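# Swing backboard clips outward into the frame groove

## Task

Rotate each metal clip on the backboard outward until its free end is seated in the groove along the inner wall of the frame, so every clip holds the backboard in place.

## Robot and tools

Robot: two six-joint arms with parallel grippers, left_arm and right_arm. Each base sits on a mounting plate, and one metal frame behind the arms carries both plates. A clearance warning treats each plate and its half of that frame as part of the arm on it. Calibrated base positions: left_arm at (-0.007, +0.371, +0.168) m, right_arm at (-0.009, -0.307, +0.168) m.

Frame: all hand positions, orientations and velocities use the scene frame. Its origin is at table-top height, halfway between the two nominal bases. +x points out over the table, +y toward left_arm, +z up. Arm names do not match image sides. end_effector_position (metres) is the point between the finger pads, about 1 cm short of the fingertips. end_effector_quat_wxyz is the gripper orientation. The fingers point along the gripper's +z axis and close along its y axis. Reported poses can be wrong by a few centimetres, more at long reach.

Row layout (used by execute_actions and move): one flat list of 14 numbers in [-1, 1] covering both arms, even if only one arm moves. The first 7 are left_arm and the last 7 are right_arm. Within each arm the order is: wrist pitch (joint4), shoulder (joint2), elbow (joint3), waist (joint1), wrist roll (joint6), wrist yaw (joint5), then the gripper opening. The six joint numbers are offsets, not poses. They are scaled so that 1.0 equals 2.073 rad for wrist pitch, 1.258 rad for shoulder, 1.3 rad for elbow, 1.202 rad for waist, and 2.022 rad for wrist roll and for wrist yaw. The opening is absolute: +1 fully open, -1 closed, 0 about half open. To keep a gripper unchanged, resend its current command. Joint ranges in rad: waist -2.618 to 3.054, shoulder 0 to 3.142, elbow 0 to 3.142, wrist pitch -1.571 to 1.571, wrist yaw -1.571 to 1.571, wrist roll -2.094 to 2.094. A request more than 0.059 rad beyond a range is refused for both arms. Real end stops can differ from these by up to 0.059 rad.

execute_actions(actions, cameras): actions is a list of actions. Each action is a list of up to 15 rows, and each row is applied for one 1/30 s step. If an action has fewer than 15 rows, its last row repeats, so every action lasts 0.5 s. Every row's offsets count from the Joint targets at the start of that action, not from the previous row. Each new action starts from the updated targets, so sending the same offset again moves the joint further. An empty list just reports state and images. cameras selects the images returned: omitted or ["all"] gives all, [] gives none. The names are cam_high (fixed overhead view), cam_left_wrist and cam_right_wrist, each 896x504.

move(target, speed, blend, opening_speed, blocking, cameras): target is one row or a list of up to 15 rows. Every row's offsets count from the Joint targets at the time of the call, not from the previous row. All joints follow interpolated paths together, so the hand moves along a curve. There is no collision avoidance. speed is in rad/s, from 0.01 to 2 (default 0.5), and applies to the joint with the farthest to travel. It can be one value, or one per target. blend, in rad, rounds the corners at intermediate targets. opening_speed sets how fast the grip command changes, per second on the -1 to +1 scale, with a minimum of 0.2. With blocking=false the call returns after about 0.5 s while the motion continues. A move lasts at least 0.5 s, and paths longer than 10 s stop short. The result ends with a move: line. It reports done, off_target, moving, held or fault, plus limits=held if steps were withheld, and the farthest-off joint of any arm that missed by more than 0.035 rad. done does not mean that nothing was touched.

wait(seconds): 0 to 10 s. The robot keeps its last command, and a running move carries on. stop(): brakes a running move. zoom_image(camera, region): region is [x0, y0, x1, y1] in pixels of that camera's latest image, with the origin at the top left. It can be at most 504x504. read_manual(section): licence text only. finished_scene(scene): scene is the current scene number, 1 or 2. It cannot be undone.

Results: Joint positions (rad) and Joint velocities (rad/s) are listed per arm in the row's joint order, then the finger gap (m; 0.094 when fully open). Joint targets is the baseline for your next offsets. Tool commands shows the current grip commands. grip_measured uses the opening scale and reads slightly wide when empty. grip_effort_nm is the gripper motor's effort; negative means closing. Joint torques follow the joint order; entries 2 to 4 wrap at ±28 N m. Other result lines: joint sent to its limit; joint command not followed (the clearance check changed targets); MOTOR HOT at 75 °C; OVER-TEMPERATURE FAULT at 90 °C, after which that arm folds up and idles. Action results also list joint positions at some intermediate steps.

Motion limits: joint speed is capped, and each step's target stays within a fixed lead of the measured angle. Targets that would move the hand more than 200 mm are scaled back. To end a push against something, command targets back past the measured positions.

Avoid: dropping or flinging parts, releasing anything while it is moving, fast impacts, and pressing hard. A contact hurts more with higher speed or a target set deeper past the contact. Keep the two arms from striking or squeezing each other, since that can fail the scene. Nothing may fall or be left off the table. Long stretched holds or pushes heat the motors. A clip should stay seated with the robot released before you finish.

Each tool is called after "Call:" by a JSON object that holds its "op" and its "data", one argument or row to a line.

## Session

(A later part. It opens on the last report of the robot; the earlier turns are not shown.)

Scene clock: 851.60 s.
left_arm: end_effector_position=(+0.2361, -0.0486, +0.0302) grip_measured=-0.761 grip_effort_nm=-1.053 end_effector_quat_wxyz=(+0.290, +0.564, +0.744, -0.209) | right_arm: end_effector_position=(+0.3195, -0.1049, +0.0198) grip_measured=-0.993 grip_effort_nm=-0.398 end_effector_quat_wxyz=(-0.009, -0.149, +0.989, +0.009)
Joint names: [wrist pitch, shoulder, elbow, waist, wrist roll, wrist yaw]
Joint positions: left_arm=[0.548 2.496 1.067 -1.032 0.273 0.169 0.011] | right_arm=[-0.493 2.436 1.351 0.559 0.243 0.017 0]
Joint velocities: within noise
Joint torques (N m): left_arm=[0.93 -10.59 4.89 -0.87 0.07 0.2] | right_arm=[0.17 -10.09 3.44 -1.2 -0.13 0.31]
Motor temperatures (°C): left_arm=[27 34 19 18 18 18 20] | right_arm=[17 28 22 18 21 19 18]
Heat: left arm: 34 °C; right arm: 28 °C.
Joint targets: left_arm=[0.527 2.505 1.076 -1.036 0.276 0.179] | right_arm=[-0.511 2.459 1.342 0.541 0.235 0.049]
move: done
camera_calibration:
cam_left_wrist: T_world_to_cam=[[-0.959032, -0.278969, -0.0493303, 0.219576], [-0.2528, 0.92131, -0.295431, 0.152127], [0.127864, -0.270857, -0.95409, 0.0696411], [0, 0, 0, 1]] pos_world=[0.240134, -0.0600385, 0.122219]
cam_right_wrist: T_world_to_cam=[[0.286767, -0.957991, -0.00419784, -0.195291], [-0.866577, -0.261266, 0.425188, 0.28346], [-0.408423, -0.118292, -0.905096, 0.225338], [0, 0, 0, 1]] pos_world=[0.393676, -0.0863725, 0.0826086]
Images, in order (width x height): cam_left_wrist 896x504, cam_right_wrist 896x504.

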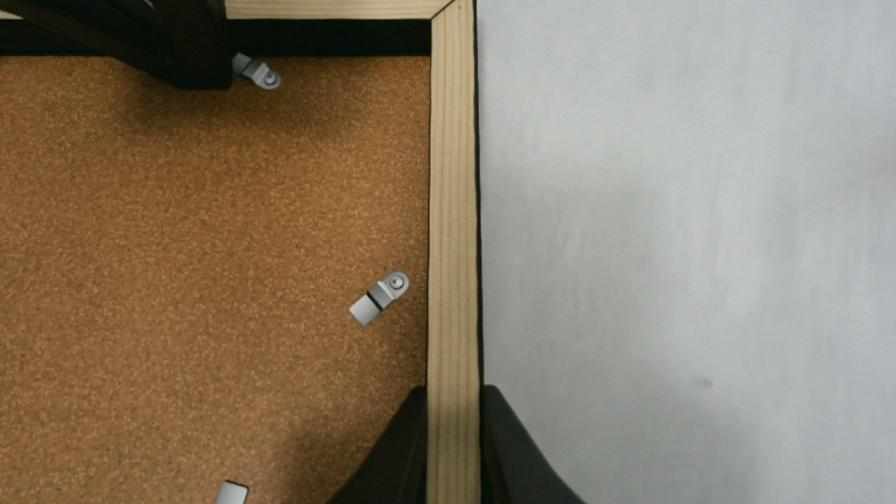

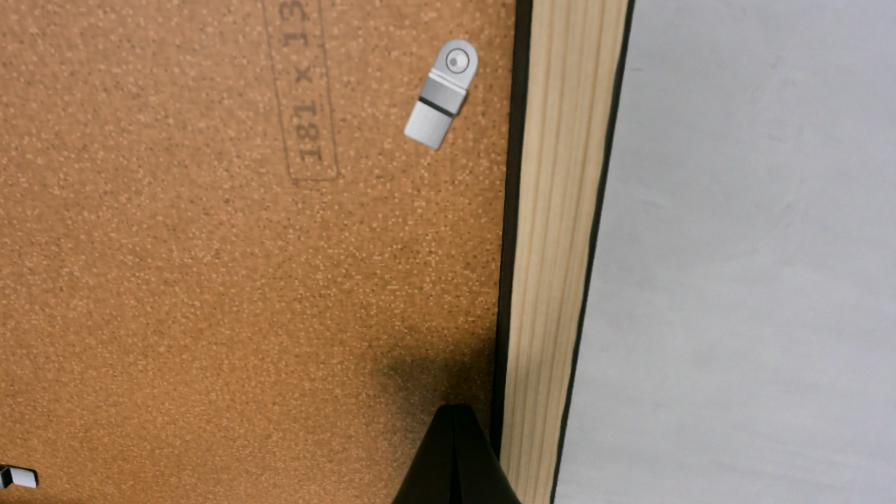

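Call:
{"op": "move", "data": {
  "target": [
    [0,0,0,0,0,0,-0.86,0,0,0,0.022,0,0,-1],
    [0,0,0,0,0,0,-0.86,-0.009,0,0,0.026,0,0,-1]
  ],
  "speed": 0.05,
  "cameras": ["cam_right_wrist","cam_left_wrist"]
}}

Call:
{"op": "zoom_image", "data": {
  "camera": "cam_left_wrist",
  "region": [120, 0, 320, 120]
}}

Scene clock: 889.17 s.
left_arm: end_effector_position=(+0.2361, -0.0486, +0.0302) grip_measured=-0.761 grip_effort_nm=-1.053 end_effector_quat_wxyz=(+0.290, +0.564, +0.744, -0.209) | right_arm: end_effector_position=(+0.3183, -0.1033, +0.0199) grip_measured=-0.993 grip_effort_nm=-0.398 end_effector_quat_wxyz=(-0.008, -0.153, +0.988, +0.006)
Joint names: [wrist pitch, shoulder, elbow, waist, wrist roll, wrist yaw]
Joint positions: left_arm=[0.548 2.496 1.067 -1.032 0.273 0.169 0.011] | right_arm=[-0.494 2.436 1.351 0.567 0.243 0.023 0]
Joint velocities: within noise
Joint torques (N m): left_arm=[0.92 -10.61 4.9 -0.91 0.04 0.18] | right_arm=[-0.01 -10.06 3.41 1.01 -0.11 0.25]
Motor temperatures (°C): left_arm=[27 34 19 18 18 18 20] | right_arm=[17 28 22 18 21 19 18]
Heat: left arm: 34 °C; right arm: 28 °C.
Joint targets: left_arm=[0.527 2.505 1.076 -1.036 0.276 0.179] | right_arm=[-0.530 2.459 1.342 0.572 0.235 0.049]
move: off_target (right_arm); right_arm: the wrist pitch is farthest, 0.036 rad from its target
camera_calibration:
cam_left_wrist: T_world_to_cam=[[-0.959032, -0.278969, -0.0493303, 0.219576], [-0.2528, 0.92131, -0.295431, 0.152127], [0.127864, -0.270857, -0.95409, 0.0696411], [0, 0, 0, 1]] pos_world=[0.240134, -0.0600385, 0.122219]
cam_right_wrist: T_world_to_cam=[[0.295246, -0.95542, 0.00179445, -0.195947], [-0.865425, -0.266639, 0.424197, 0.281911], [-0.404808, -0.126795, -0.905568, 0.223119], [0, 0, 0, 1]] pos_world=[0.392146, -0.0837526, 0.0828156]
Images, in order (width x height): cam_left_wrist 896x504, cam_right_wrist 896x504.

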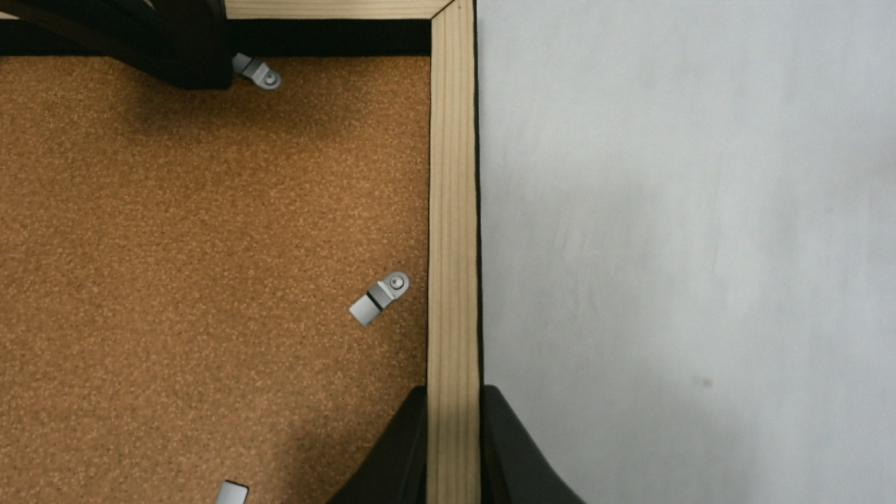

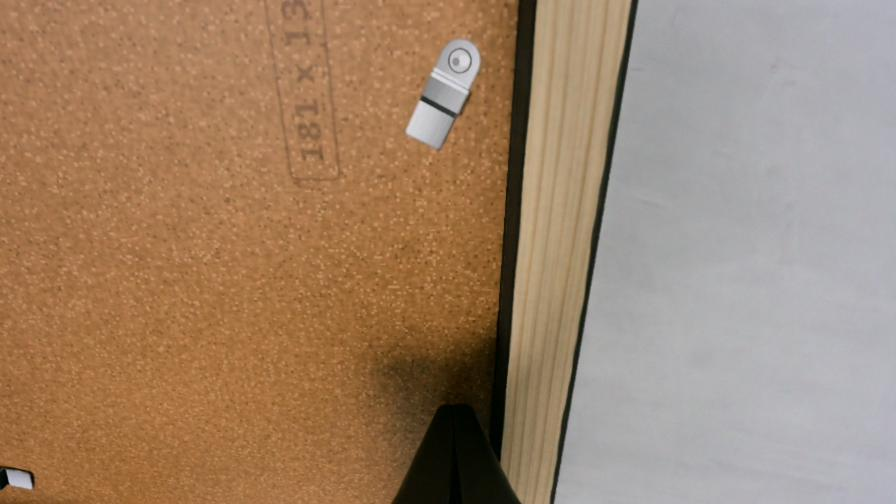

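Scaled by 2.520.

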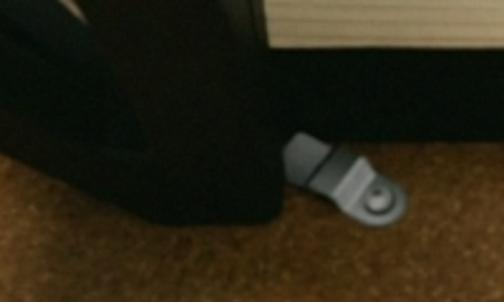

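Call:
{"op": "move", "data": {
  "target": [0,0,0,0,0,0,-0.86,-0.015,0,0,0,0,0,-1],
  "speed": 0.05,
  "cameras": ["cam_left_wrist"]
}}

Call:
{"op": "zoom_image", "data": {
  "camera": "cam_left_wrist",
  "region": [120, 0, 320, 120]
}}

Scene clock: 893.43 s.
left_arm: end_effector_position=(+0.2361, -0.0486, +0.0302) grip_measured=-0.761 grip_effort_nm=-1.057 end_effector_quat_wxyz=(+0.290, +0.564, +0.744, -0.209) | right_arm: end_effector_position=(+0.3168, -0.1048, +0.0200) grip_measured=-0.993 grip_effort_nm=-0.398 end_effector_quat_wxyz=(-0.011, -0.154, +0.988, +0.003)
Joint names: [wrist pitch, shoulder, elbow, waist, wrist roll, wrist yaw]
Joint positions: left_arm=[0.548 2.496 1.067 -1.032 0.273 0.169 0.011] | right_arm=[-0.502 2.436 1.351 0.567 0.242 0.025 0]
Joint velocities: within noise
Joint torques (N m): left_arm=[0.92 -10.63 5 -0.76 0.05 0.21] | right_arm=[-0.27 -10 3.41 0.96 -0.11 0.21]
Motor temperatures (°C): left_arm=[27 34 19 18 18 18 20] | right_arm=[17 28 22 18 21 19 18]
Heat: left arm: 34 °C; right arm: 28 °C.
Joint targets: left_arm=[0.527 2.505 1.076 -1.036 0.276 0.179] | right_arm=[-0.561 2.459 1.342 0.572 0.235 0.049]
move: off_target (right_arm); right_arm: the wrist pitch is farthest, 0.059 rad from its target
camera_calibration:
cam_left_wrist: T_world_to_cam=[[-0.959032, -0.278969, -0.0493303, 0.219576], [-0.2528, 0.92131, -0.295431, 0.152127], [0.127864, -0.270857, -0.95409, 0.0696411], [0, 0, 0, 1]] pos_world=[0.240134, -0.0600385, 0.122219]
Images, in order (width x height): cam_left_wrist 896x504.

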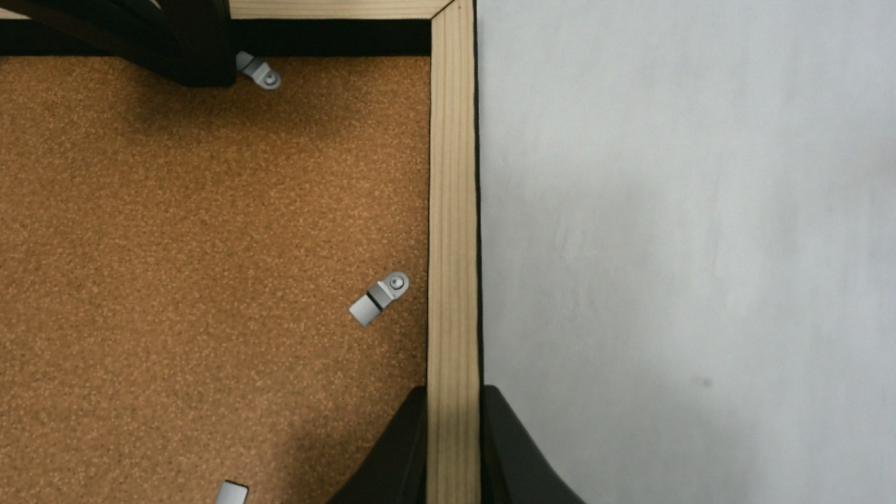

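Scaled by 2.520.

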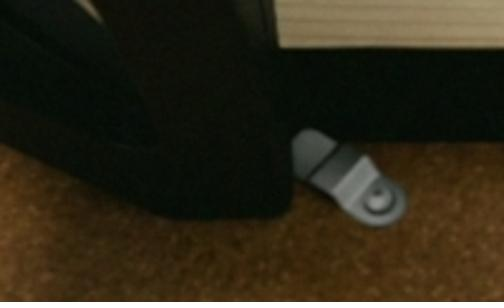

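Call:
{"op": "move", "data": {
  "target": [0,0,0,0,0,0,-0.86,-0.008,0,0,0.004,0,0,-1],
  "speed": 0.05,
  "cameras": ["cam_left_wrist"]
}}

Call:
{"op": "zoom_image", "data": {
  "camera": "cam_left_wrist",
  "region": [120, 0, 320, 120]
}}

Scene clock: 898.17 s.
left_arm: end_effector_position=(+0.2342, -0.0494, +0.0302) grip_measured=-0.761 grip_effort_nm=-1.057 end_effector_quat_wxyz=(+0.289, +0.566, +0.743, -0.211) | right_arm: end_effector_position=(+0.3134, -0.1070, +0.0201) grip_measured=-0.993 grip_effort_nm=-0.393 end_effector_quat_wxyz=(-0.018, -0.155, +0.988, -0.003)
Joint names: [wrist pitch, shoulder, elbow, waist, wrist roll, wrist yaw]
Joint positions: left_arm=[0.547 2.496 1.067 -1.034 0.274 0.175 0.011] | right_arm=[-0.518 2.436 1.351 0.569 0.242 0.031 0]
Joint velocities: within noise
Joint torques (N m): left_arm=[0.93 -10.67 4.9 -0.51 0.03 0.12] | right_arm=[-0.27 -10.02 3.37 1.25 -0.1 0.16]
Motor temperatures (°C): left_arm=[27 34 19 18 18 18 20] | right_arm=[17 28 22 18 21 19 18]
Heat: left arm: 34 °C; right arm: 28 °C.
Joint targets: left_arm=[0.527 2.505 1.076 -1.036 0.276 0.179] | right_arm=[-0.578 2.459 1.342 0.577 0.235 0.049]
move: off_target (right_arm); right_arm: the wrist pitch is farthest, 0.059 rad from its target
camera_calibration:
cam_left_wrist: T_world_to_cam=[[-0.961024, -0.272704, -0.045447, 0.218113], [-0.247783, 0.922516, -0.295917, 0.151323], [0.122624, -0.273123, -0.954132, 0.0708036], [0, 0, 0, 1]] pos_world=[0.238424, -0.0607794, 0.122248]
Images, in order (width x height): cam_left_wrist 896x504.

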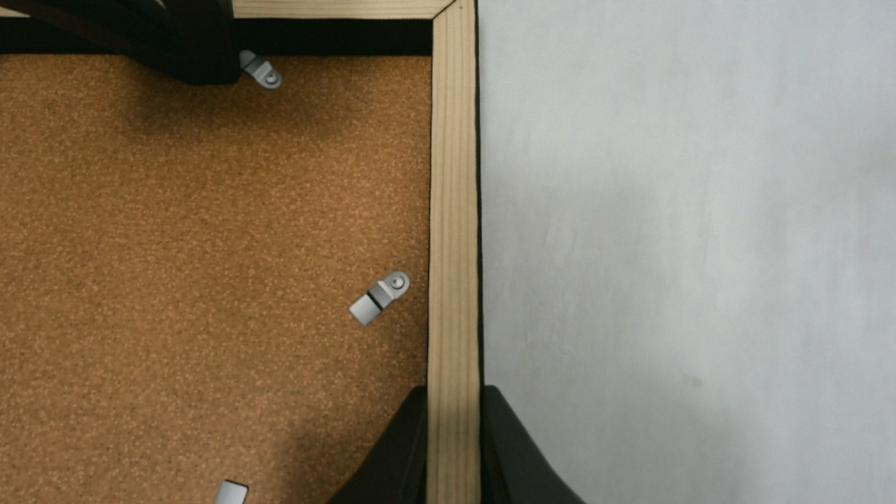

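Scaled by 2.520.

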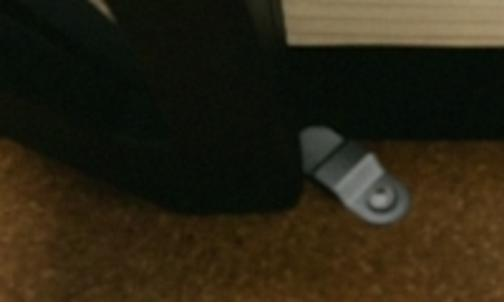

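Call:
{"op": "move", "data": {
  "target": [
    [0,0,0,0,0,0,-0.86,0,0,0,0.008,0,0,-1],
    [0,0,0,0,0,0,-0.86,-0.005,0,0,0.010,0,0,-1]
  ],
  "speed": 0.05,
  "cameras": ["cam_left_wrist"]
}}

Call:
{"op": "zoom_image", "data": {
  "camera": "cam_left_wrist",
  "region": [120, 0, 320, 120]
}}

Scene clock: 905.97 s.
left_arm: end_effector_position=(+0.2336, -0.0495, +0.0302) grip_measured=-0.761 grip_effort_nm=-1.053 end_effector_quat_wxyz=(+0.288, +0.567, +0.742, -0.212) | right_arm: end_effector_position=(+0.3106, -0.1071, +0.0203) grip_measured=-0.993 grip_effort_nm=-0.398 end_effector_quat_wxyz=(-0.020, -0.160, +0.987, -0.009)
Joint names: [wrist pitch, shoulder, elbow, waist, wrist roll, wrist yaw]
Joint positions: left_arm=[0.546 2.496 1.067 -1.034 0.274 0.178 0.011] | right_arm=[-0.528 2.436 1.351 0.578 0.242 0.041 0]
Joint velocities: within noise
Joint torques (N m): left_arm=[0.91 -10.63 4.96 -0.72 -0.01 0.11] | right_arm=[-0.31 -10.03 3.36 1.54 -0.1 0.07]
Motor temperatures (°C): left_arm=[27 34 19 18 18 18 20] | right_arm=[17 28 22 18 21 19 18]
Heat: left arm: 34 °C; right arm: 28 °C.
Joint targets: left_arm=[0.528 2.505 1.076 -1.036 0.276 0.179] | right_arm=[-0.588 2.459 1.342 0.589 0.235 0.049]
move: off_target (right_arm); right_arm: the wrist pitch is farthest, 0.060 rad from its target
camera_calibration:
cam_left_wrist: T_world_to_cam=[[-0.961802, -0.270261, -0.0435323, 0.217783], [-0.245954, 0.922977, -0.296007, 0.150894], [0.120178, -0.273993, -0.954193, 0.0713389], [0, 0, 0, 1]] pos_world=[0.238004, -0.060867, 0.122217]
Images, in order (width x height): cam_left_wrist 896x504.

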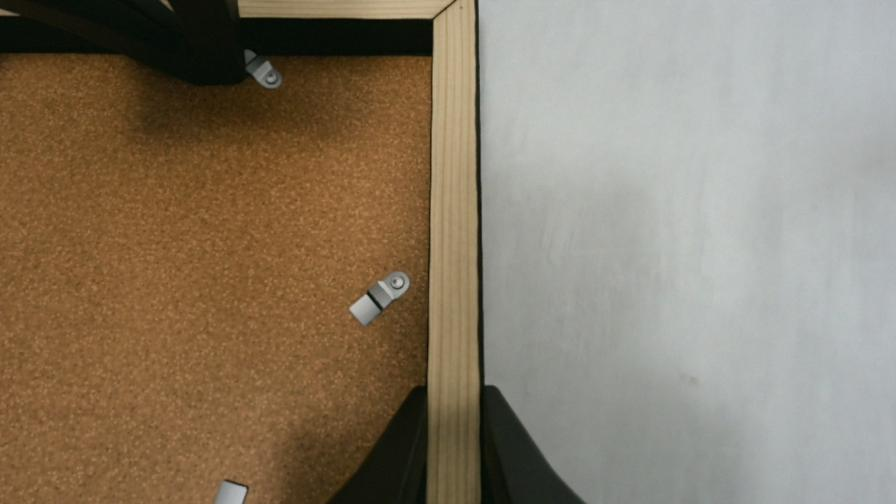

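Scaled by 2.520.

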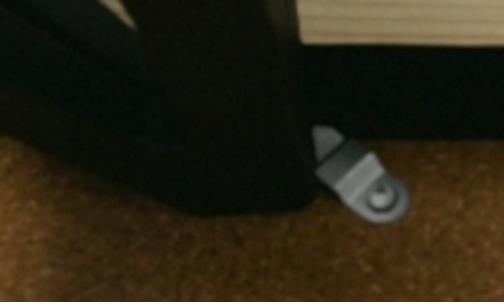

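Call:
{"op": "move", "data": {
  "target": [
    [0,0,0,0,0,0,-0.86,-0.004,0,0,0.005,0,-0.005,-1],
    [0,0,0,0,0,0,-0.86,-0.008,0,0,0.009,0,-0.005,-1]
  ],
  "speed": 0.05,
  "cameras": ["cam_left_wrist"]
}}

Call:
{"op": "zoom_image", "data": {
  "camera": "cam_left_wrist",
  "region": [120, 0, 320, 120]
}}

Scene clock: 910.50 s.
left_arm: end_effector_position=(+0.2317, -0.0501, +0.0300) grip_measured=-0.761 grip_effort_nm=-1.057 end_effector_quat_wxyz=(+0.286, +0.569, +0.741, -0.214) | right_arm: end_effector_position=(+0.3066, -0.1087, +0.0207) grip_measured=-0.993 grip_effort_nm=-0.393 end_effector_quat_wxyz=(-0.026, -0.163, +0.986, -0.016)
Joint names: [wrist pitch, shoulder, elbow, waist, wrist roll, wrist yaw]
Joint positions: left_arm=[0.544 2.496 1.067 -1.037 0.277 0.181 0.011] | right_arm=[-0.546 2.436 1.351 0.584 0.242 0.049 0]
Joint velocities: within noise
Joint torques (N m): left_arm=[0.95 -10.67 4.93 -0.29 0 0.08] | right_arm=[-0.35 -9.96 3.33 2.07 -0.1 -0.11]
Motor temperatures (°C): left_arm=[27 34 19 18 18 18 20] | right_arm=[17 28 22 18 21 19 18]
Heat: left arm: 34 °C; right arm: 28 °C.
Joint targets: left_arm=[0.528 2.505 1.076 -1.037 0.276 0.179] | right_arm=[-0.605 2.459 1.342 0.600 0.235 0.039]
move: off_target (right_arm); right_arm: the wrist pitch is farthest, 0.059 rad from its target
camera_calibration:
cam_left_wrist: T_world_to_cam=[[-0.963737, -0.263578, -0.0416764, 0.216457], [-0.240179, 0.924824, -0.294981, 0.149635], [0.116294, -0.274275, -0.954594, 0.0721155], [0, 0, 0, 1]] pos_world=[0.23616, -0.0615533, 0.122002]
Images, in order (width x height): cam_left_wrist 896x504.

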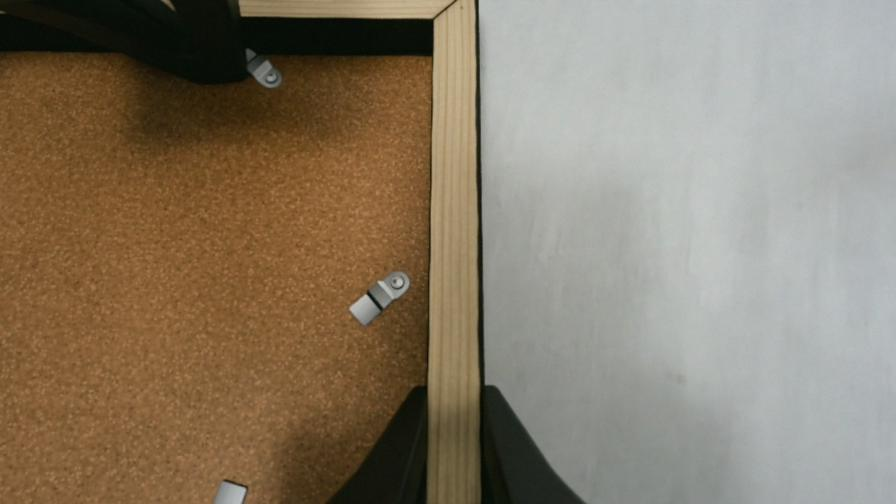

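Scaled by 2.520.

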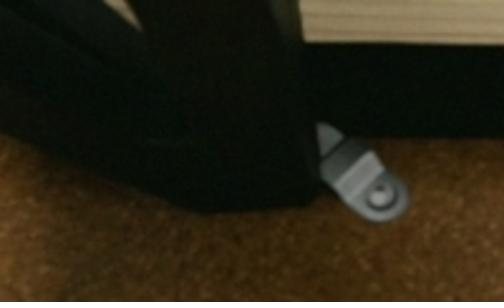

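Call:
{"op": "move", "data": {
  "target": [
    [0,0,0,0,0,0,-0.86,0.025,0,0,0.0,0,0,-1],
    [0,0,0,0,0,0,-0.86,-0.012,-0.12,0,0,0,0,-1]
  ],
  "speed": 0.2
}}

Call:
{"op": "zoom_image", "data": {
  "camera": "cam_left_wrist",
  "region": [120, 0, 320, 120]
}}

Scene clock: 975.53 s.
left_arm: end_effector_position=(+0.2316, -0.0502, +0.0300) grip_measured=-0.761 grip_effort_nm=-1.053 end_effector_quat_wxyz=(+0.286, +0.569, +0.741, -0.214) | right_arm: end_effector_position=(+0.3103, -0.1043, +0.0560) grip_measured=-0.993 grip_effort_nm=-0.398 end_effector_quat_wxyz=(-0.017, -0.167, +0.986, -0.011)
Joint names: [wrist pitch, shoulder, elbow, waist, wrist roll, wrist yaw]
Joint positions: left_arm=[0.544 2.496 1.067 -1.037 0.277 0.182 0.011] | right_arm=[-0.62 2.339 1.351 0.592 0.241 0.047 0]
Joint velocities: within noise
Joint torques (N m): left_arm=[0.94 -10.62 4.86 -0.23 0.01 0.05] | right_arm=[0.2 -14.9 3.67 1.32 -0.1 -0.12]
Motor temperatures (°C): left_arm=[28 34 19 18 18 18 20] | right_arm=[17 28 22 18 21 19 18]
Heat: left arm: 34 °C; right arm: 28 °C.
Joint targets: left_arm=[0.528 2.505 1.076 -1.036 0.275 0.179] | right_arm=[-0.629 2.308 1.342 0.600 0.235 0.039]
move: done
camera_calibration:
cam_left_wrist: T_world_to_cam=[[-0.963812, -0.263348, -0.0414031, 0.216413], [-0.240021, 0.924833, -0.295082, 0.149619], [0.116, -0.274466, -0.954575, 0.0721833], [0, 0, 0, 1]] pos_world=[0.23612, -0.0615692, 0.122014]
cam_right_wrist: T_world_to_cam=[[0.321821, -0.946228, 0.0329042, -0.203583], [-0.852949, -0.27466, 0.443891, 0.253565], [-0.410985, -0.170919, -0.895476, 0.24917], [0, 0, 0, 1]] pos_world=[0.384201, -0.0804042, 0.11727]

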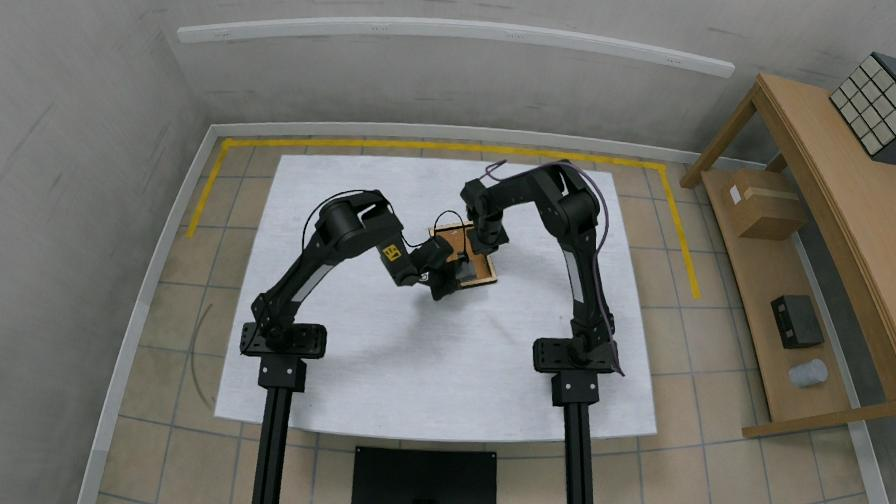

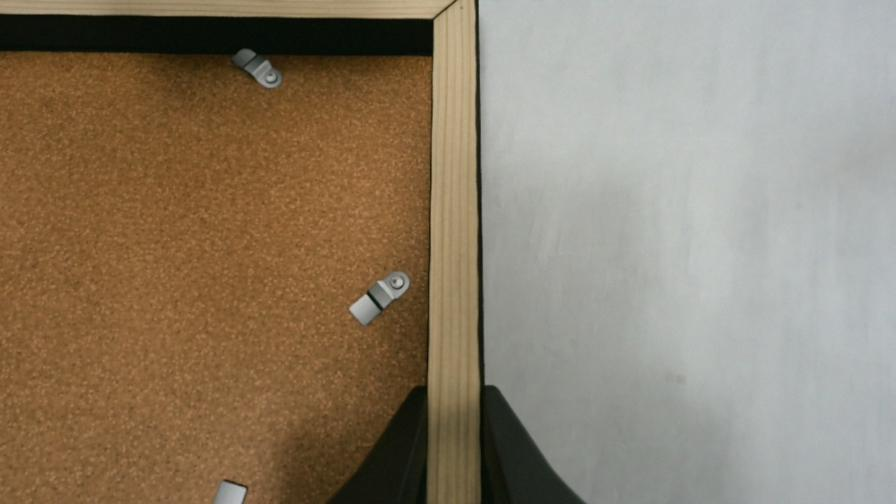

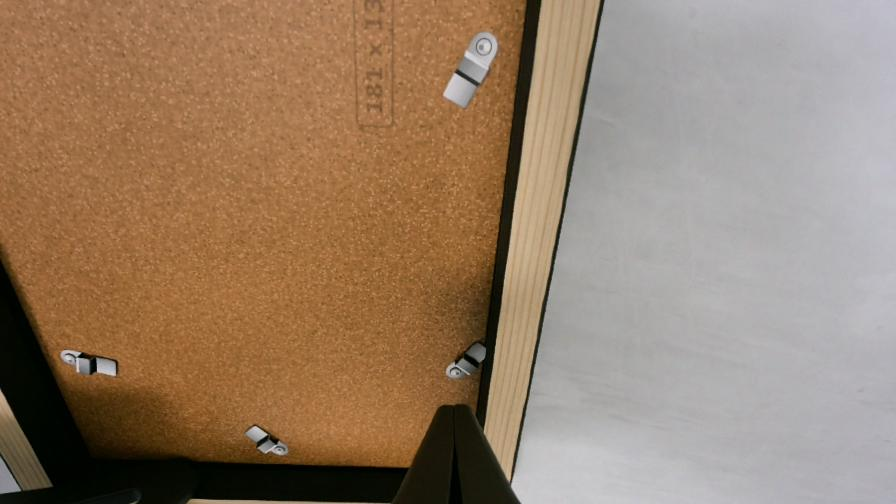

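Scaled by 2.520.

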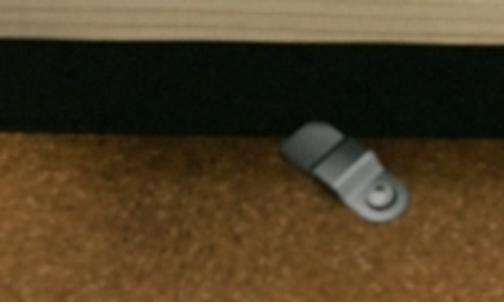

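Call:
{"op": "zoom_image", "data": {
  "camera": "cam_right_wrist",
  "region": [380, 300, 600, 440]
}}

Scaled by 2.291.

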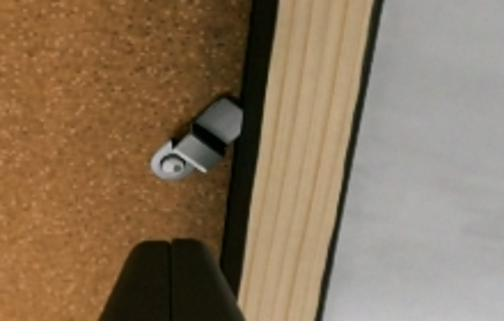

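Call:
{"op": "move", "data": {
  "target": [0,0,0,0,0,0,-0.86,0.0444,-0.0318,-0.0523,-0.0557,0.0143,-0.0045,-0.372],
  "speed": 0.2,
  "cameras": ["cam_right_wrist","cam_left_wrist"]
}}

Scene clock: 1009.67 s.
left_arm: end_effector_position=(+0.2316, -0.0502, +0.0300) grip_measured=-0.761 grip_effort_nm=-1.057 end_effector_quat_wxyz=(+0.286, +0.569, +0.741, -0.214) | right_arm: end_effector_position=(+0.3183, -0.1225, +0.0553) grip_measured=-0.374 grip_effort_nm=0.066 end_effector_quat_wxyz=(-0.001, -0.130, +0.991, +0.000)
Joint names: [wrist pitch, shoulder, elbow, waist, wrist roll, wrist yaw]
Joint positions: left_arm=[0.544 2.496 1.067 -1.037 0.277 0.182 0.011] | right_arm=[-0.549 2.306 1.285 0.535 0.257 0.039 0.029]
Joint velocities: within noise
Joint torques (N m): left_arm=[0.98 -10.56 4.86 -0.32 0.03 0.07] | right_arm=[0.49 -15.17 3.44 0.27 0.04 -0.11]
Motor temperatures (°C): left_arm=[28 35 19 18 18 18 21] | right_arm=[17 32 22 18 21 19 18]
Heat: left arm: 35 °C; right arm: 32 °C.
Joint targets: left_arm=[0.528 2.505 1.076 -1.036 0.275 0.179] | right_arm=[-0.537 2.268 1.274 0.532 0.264 0.030]
move: off_target (right_arm); right_arm: the shoulder is farthest, 0.038 rad from its target
camera_calibration:
cam_left_wrist: T_world_to_cam=[[-0.963812, -0.263348, -0.0414031, 0.216413], [-0.240021, 0.924833, -0.295082, 0.149619], [0.116, -0.274466, -0.954575, 0.0721833], [0, 0, 0, 1]] pos_world=[0.23612, -0.0615692, 0.122014]
cam_right_wrist: T_world_to_cam=[[0.250487, -0.96799, 0.0158525, -0.202464], [-0.883087, -0.221745, 0.413504, 0.273502], [-0.396753, -0.117577, -0.910364, 0.251513], [0, 0, 0, 1]] pos_world=[0.39203, -0.105764, 0.119084]
Images, in order (width x height): cam_left_wrist 896x504, cam_right_wrist 896x504.

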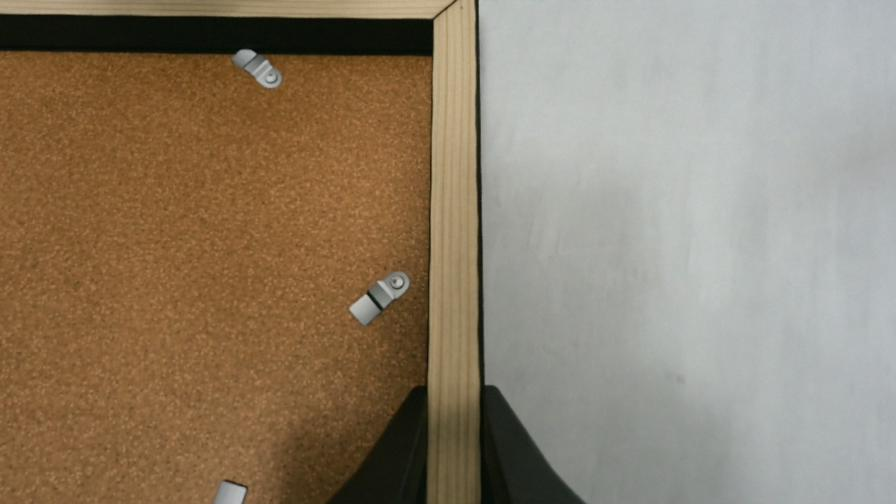

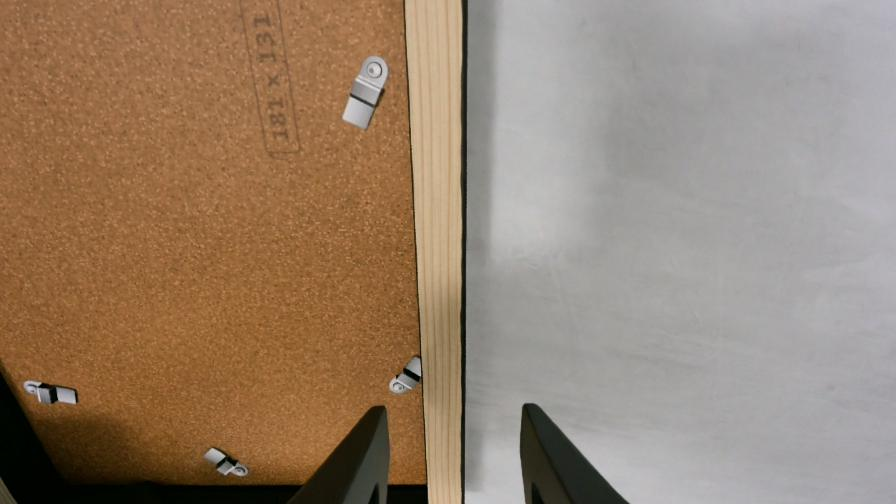

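Call:
{"op": "move", "data": {
  "target": [
    [0,0,0,0,0,0,-0.86,0,0,0,0.0204,0.0057,0,-0.372],
    [0,0,0,0,0,0,-0.86,0.0425,0.1125,0,0.0204,0.0057,0,-0.372]
  ],
  "speed": [0.1,0.12],
  "cameras": ["cam_right_wrist","cam_left_wrist"]
}}

Scene clock: 1024.13 s.
left_arm: end_effector_position=(+0.2316, -0.0502, +0.0300) grip_measured=-0.761 grip_effort_nm=-1.057 end_effector_quat_wxyz=(+0.286, +0.569, +0.741, -0.214) | right_arm: end_effector_position=(+0.3141, -0.1166, +0.0229) grip_measured=-0.374 grip_effort_nm=0.066 end_effector_quat_wxyz=(-0.003, -0.132, +0.991, +0.000)
Joint names: [wrist pitch, shoulder, elbow, waist, wrist roll, wrist yaw]
Joint positions: left_arm=[0.544 2.496 1.067 -1.037 0.277 0.182 0.011] | right_arm=[-0.461 2.397 1.285 0.55 0.269 0.038 0.029]
Joint velocities: within noise
Joint torques (N m): left_arm=[0.93 -10.69 4.92 -0.39 -0.01 0.07] | right_arm=[0.48 -10.7 3.11 1.17 0.03 -0.1]
Motor temperatures (°C): left_arm=[28 35 19 18 18 18 21] | right_arm=[17 33 22 18 21 19 17]
Heat: left arm: 35 °C; right arm: 33 °C.
Joint targets: left_arm=[0.528 2.505 1.076 -1.036 0.275 0.179] | right_arm=[-0.449 2.410 1.274 0.557 0.276 0.030]
move: done
camera_calibration:
cam_left_wrist: T_world_to_cam=[[-0.963812, -0.263348, -0.0414031, 0.216413], [-0.240021, 0.924833, -0.295082, 0.149619], [0.116, -0.274466, -0.954575, 0.0721833], [0, 0, 0, 1]] pos_world=[0.23612, -0.0615692, 0.122014]
cam_right_wrist: T_world_to_cam=[[0.253605, -0.967189, 0.0151421, -0.195968], [-0.881042, -0.224498, 0.416372, 0.28344], [-0.399311, -0.118935, -0.909068, 0.221653], [0, 0, 0, 1]] pos_world=[0.387929, -0.0995437, 0.0864486]
Images, in order (width x height): cam_left_wrist 896x504, cam_right_wrist 896x504.

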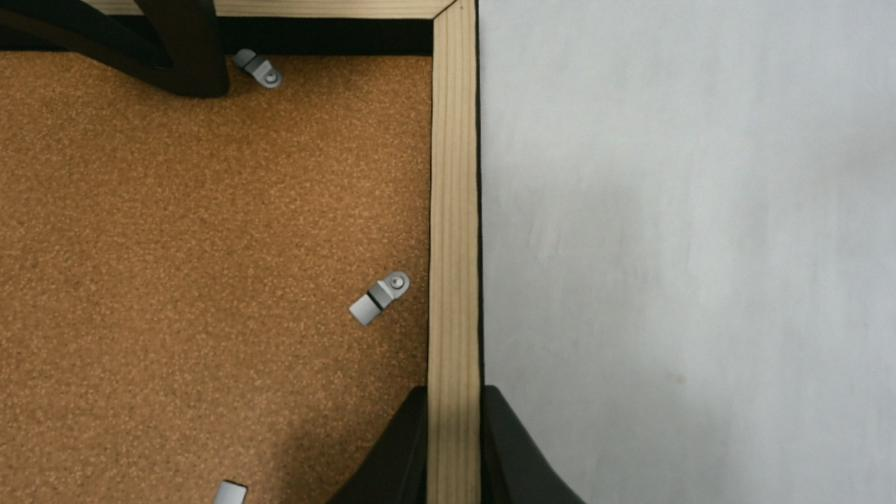

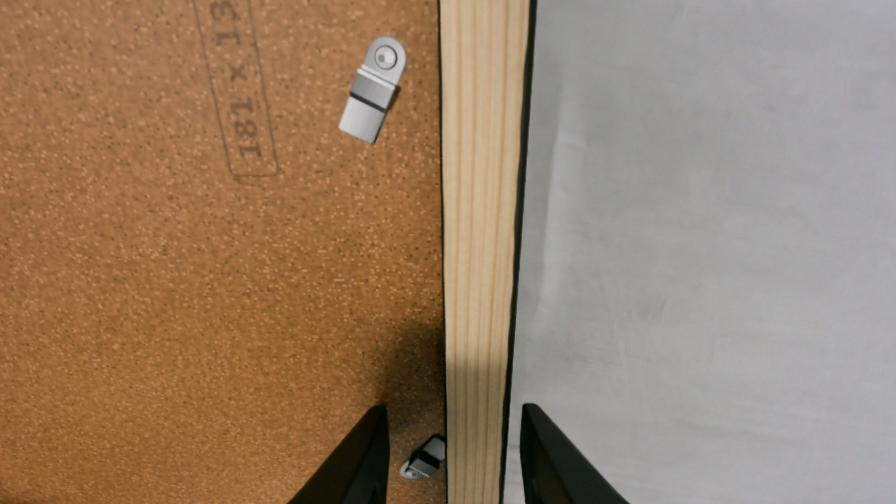

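Call:
{"op": "move", "data": {
  "target": [
    [0,0,0,0,0,0,-0.86,0,-0.0636,0,0,0,0,-0.372],
    [0,0,0,0,0,0,-0.86,0,-0.0636,-0.0193,-0.0166,-0.0104,0,-0.372],
    [0,0,0,0,0,0,-0.86,0.0111,-0.0034,-0.0193,-0.0166,-0.0104,0,-0.372]
  ],
  "speed": [0.1,0.1,0.08],
  "cameras": ["cam_right_wrist","cam_left_wrist"]
}}

Call:
{"op": "zoom_image", "data": {
  "camera": "cam_left_wrist",
  "region": [120, 0, 320, 120]
}}

Scene clock: 1082.00 s.
left_arm: end_effector_position=(+0.2316, -0.0502, +0.0300) grip_measured=-0.761 grip_effort_nm=-1.048 end_effector_quat_wxyz=(+0.286, +0.569, +0.741, -0.214) | right_arm: end_effector_position=(+0.3111, -0.1212, +0.0205) grip_measured=-0.374 grip_effort_nm=0.066 end_effector_quat_wxyz=(-0.002, -0.132, +0.991, +0.000)
Joint names: [wrist pitch, shoulder, elbow, waist, wrist roll, wrist yaw]
Joint positions: left_arm=[0.544 2.496 1.067 -1.037 0.277 0.182 0.011] | right_arm=[-0.438 2.391 1.258 0.543 0.262 0.038 0.029]
Joint velocities: within noise
Joint torques (N m): left_arm=[0.95 -10.65 4.89 -0.35 0.01 0.08] | right_arm=[0.47 -10.32 3.25 -0.03 -0.1 -0.1]
Motor temperatures (°C): left_arm=[28 35 19 18 18 18 21] | right_arm=[17 30 22 18 21 19 17]
Heat: left arm: 35 °C; right arm: 30 °C.
Joint targets: left_arm=[0.528 2.505 1.076 -1.036 0.275 0.179] | right_arm=[-0.426 2.406 1.249 0.537 0.255 0.030]
move: done
camera_calibration:
cam_left_wrist: T_world_to_cam=[[-0.963812, -0.263348, -0.0414031, 0.216413], [-0.240021, 0.924833, -0.295082, 0.149619], [0.116, -0.274466, -0.954575, 0.0721833], [0, 0, 0, 1]] pos_world=[0.23612, -0.0615692, 0.122014]
cam_right_wrist: T_world_to_cam=[[0.253885, -0.967123, 0.0146856, -0.199703], [-0.881561, -0.225123, 0.414933, 0.280887], [-0.397986, -0.118292, -0.909733, 0.217422], [0, 0, 0, 1]] pos_world=[0.384852, -0.104184, 0.0841795]
Images, in order (width x height): cam_left_wrist 896x504, cam_right_wrist 896x504.

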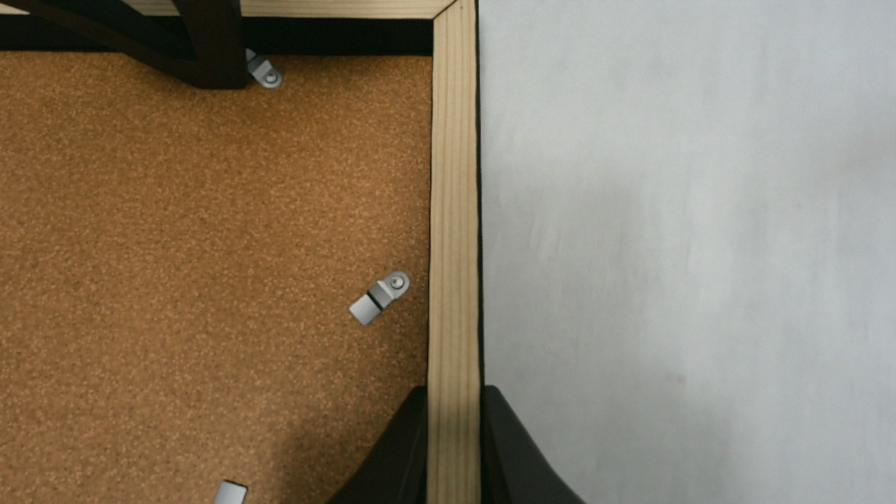

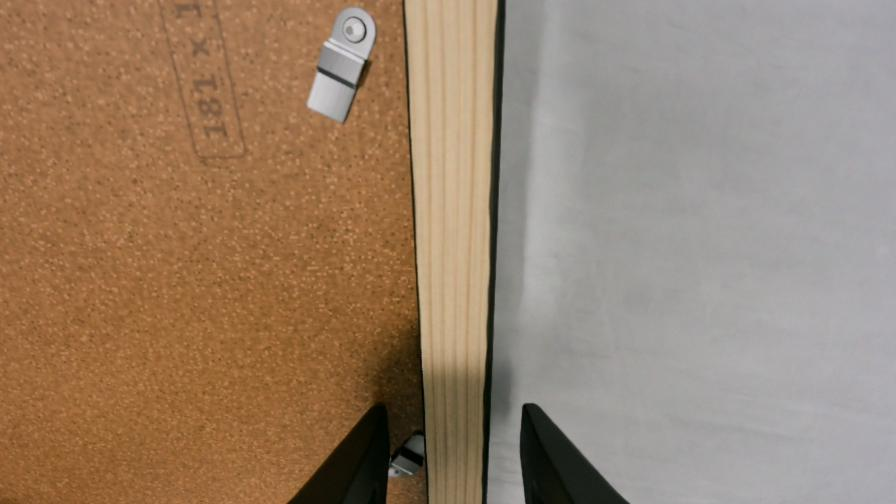

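Scaled by 2.520.

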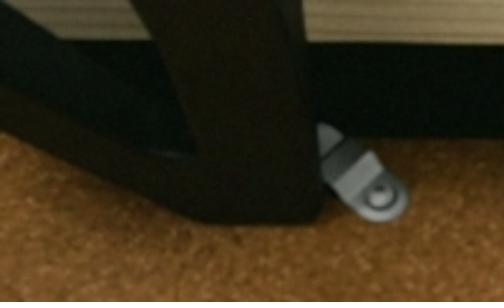

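Call:
{"op": "move", "data": {
  "target": [0,0,0,0,0,0,-0.86,0,0,0,0,0,0,-0.55],
  "opening_speed": 0.2,
  "cameras": ["cam_right_wrist","cam_left_wrist"]
}}

Call:
{"op": "zoom_image", "data": {
  "camera": "cam_left_wrist",
  "region": [120, 0, 320, 120]
}}

Scene clock: 1087.77 s.
left_arm: end_effector_position=(+0.2316, -0.0502, +0.0300) grip_measured=-0.761 grip_effort_nm=-1.057 end_effector_quat_wxyz=(+0.286, +0.569, +0.741, -0.214) | right_arm: end_effector_position=(+0.3112, -0.1196, +0.0205) grip_measured=-0.548 grip_effort_nm=-0.159 end_effector_quat_wxyz=(-0.002, -0.132, +0.991, +0.004)
Joint names: [wrist pitch, shoulder, elbow, waist, wrist roll, wrist yaw]
Joint positions: left_arm=[0.544 2.496 1.067 -1.037 0.277 0.182 0.011] | right_arm=[-0.434 2.391 1.258 0.543 0.262 0.03 0.021]
Joint velocities: within noise
Joint torques (N m): left_arm=[0.94 -10.71 4.93 -0.39 0.03 0.1] | right_arm=[0.45 -10.37 3.25 -0.05 -0.11 -0.03]
Motor temperatures (°C): left_arm=[28 35 19 18 18 18 21] | right_arm=[17 29 22 18 21 19 17]
Heat: left arm: 35 °C; right arm: 29 °C.
Joint targets: left_arm=[0.528 2.505 1.076 -1.036 0.275 0.179] | right_arm=[-0.426 2.406 1.249 0.537 0.255 0.030]
move: done
camera_calibration:
cam_left_wrist: T_world_to_cam=[[-0.963812, -0.263348, -0.0414031, 0.216413], [-0.240021, 0.924833, -0.295082, 0.149619], [0.116, -0.274466, -0.954575, 0.0721833], [0, 0, 0, 1]] pos_world=[0.23612, -0.0615692, 0.122014]
cam_right_wrist: T_world_to_cam=[[0.253747, -0.967247, 0.00678582, -0.198041], [-0.881314, -0.228301, 0.413719, 0.280879], [-0.398619, -0.11096, -0.910379, 0.218733], [0, 0, 0, 1]] pos_world=[0.384986, -0.103159, 0.0842686]
Images, in order (width x height): cam_left_wrist 896x504, cam_right_wrist 896x504.

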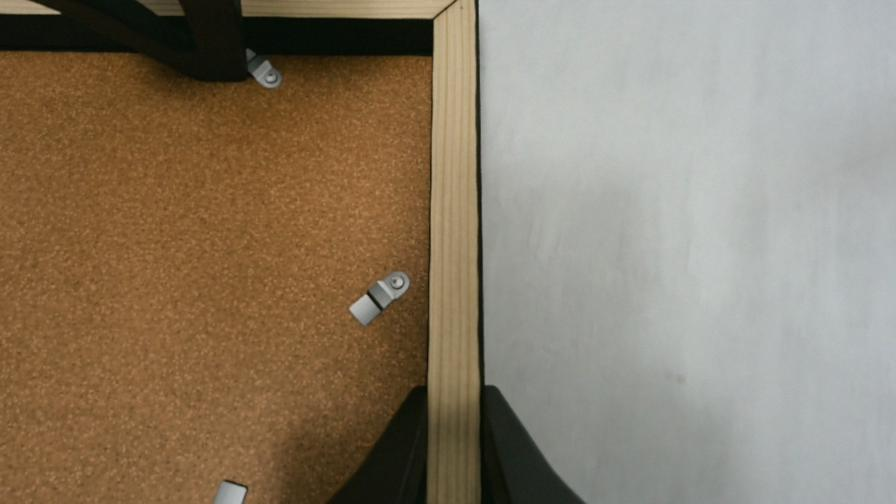

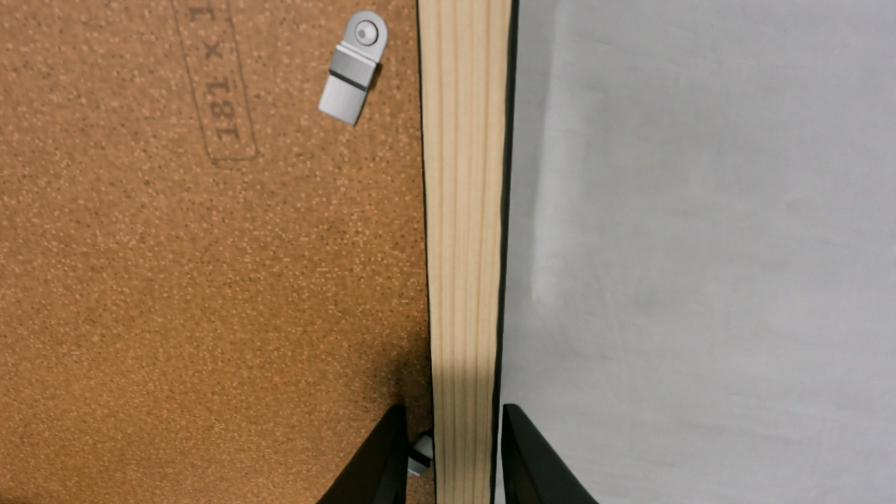

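Scaled by 2.520.

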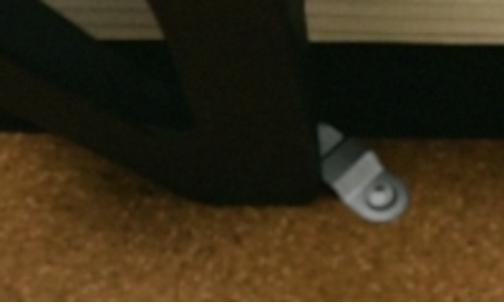

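Call:
{"op": "move", "data": {
  "target": [0,0,0,0,0,0,-0.86,0,0,0,0,0,0,-0.65],
  "opening_speed": 0.2,
  "cameras": ["cam_right_wrist","cam_left_wrist"]
}}

Call:
{"op": "zoom_image", "data": {
  "camera": "cam_left_wrist",
  "region": [120, 0, 320, 120]
}}

Scene clock: 1092.93 s.
left_arm: end_effector_position=(+0.2316, -0.0502, +0.0300) grip_measured=-0.761 grip_effort_nm=-1.062 end_effector_quat_wxyz=(+0.286, +0.569, +0.741, -0.214) | right_arm: end_effector_position=(+0.3113, -0.1190, +0.0205) grip_measured=-0.647 grip_effort_nm=-0.183 end_effector_quat_wxyz=(-0.002, -0.132, +0.991, +0.007)
Joint names: [wrist pitch, shoulder, elbow, waist, wrist roll, wrist yaw]
Joint positions: left_arm=[0.544 2.496 1.067 -1.037 0.277 0.182 0.011] | right_arm=[-0.433 2.391 1.258 0.543 0.262 0.026 0.017]
Joint velocities: within noise
Joint torques (N m): left_arm=[0.96 -10.52 4.89 -0.34 0.03 0.1] | right_arm=[0.44 -10.41 3.22 0.02 -0.1 0.01]
Motor temperatures (°C): left_arm=[28 35 19 18 18 18 21] | right_arm=[17 29 22 18 21 19 17]
Heat: left arm: 35 °C; right arm: 29 °C.
Joint targets: left_arm=[0.528 2.505 1.076 -1.036 0.275 0.179] | right_arm=[-0.426 2.406 1.249 0.537 0.255 0.030]
move: done
camera_calibration:
cam_left_wrist: T_world_to_cam=[[-0.963812, -0.263348, -0.0414031, 0.216413], [-0.240021, 0.924833, -0.295082, 0.149619], [0.116, -0.274466, -0.954575, 0.0721833], [0, 0, 0, 1]] pos_world=[0.23612, -0.0615692, 0.122014]
cam_right_wrist: T_world_to_cam=[[0.252957, -0.967475, 0.00234532, -0.197183], [-0.881166, -0.229388, 0.413435, 0.280926], [-0.39945, -0.106648, -0.910531, 0.219607], [0, 0, 0, 1]] pos_world=[0.385143, -0.102908, 0.0842771]
Images, in order (width x height): cam_left_wrist 896x504, cam_right_wrist 896x504.

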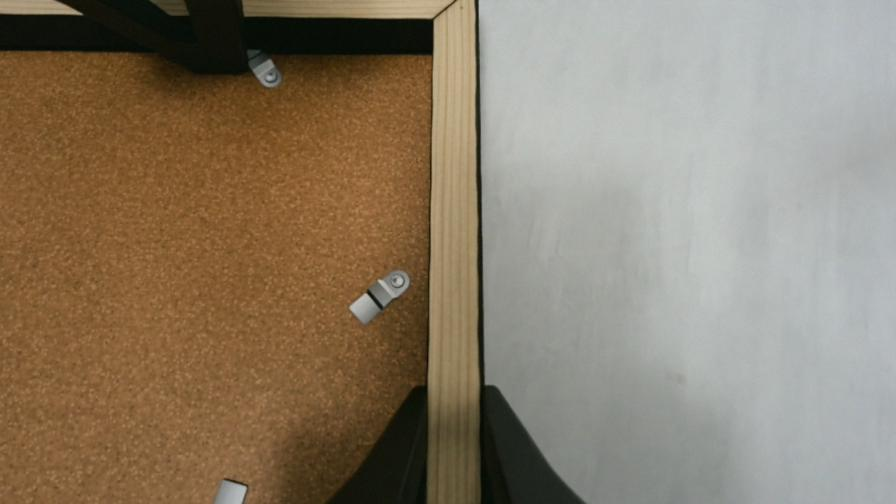

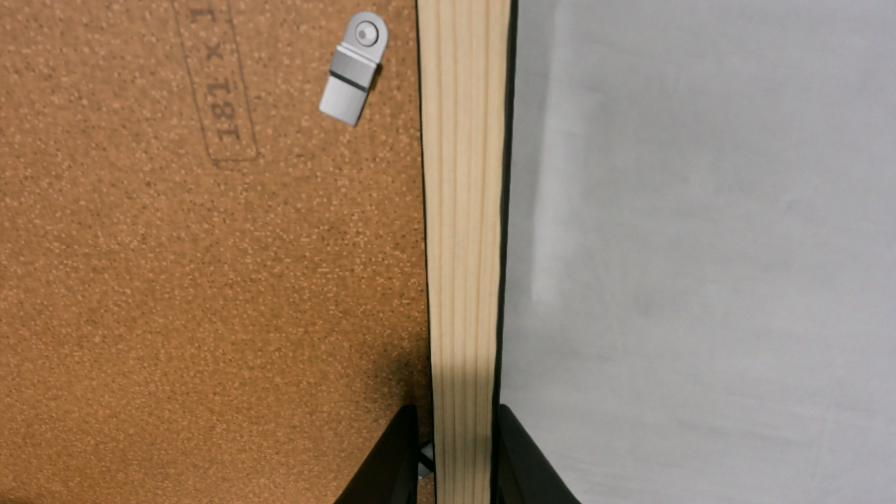

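Scaled by 2.520.

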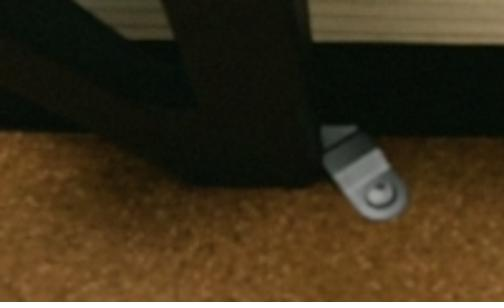

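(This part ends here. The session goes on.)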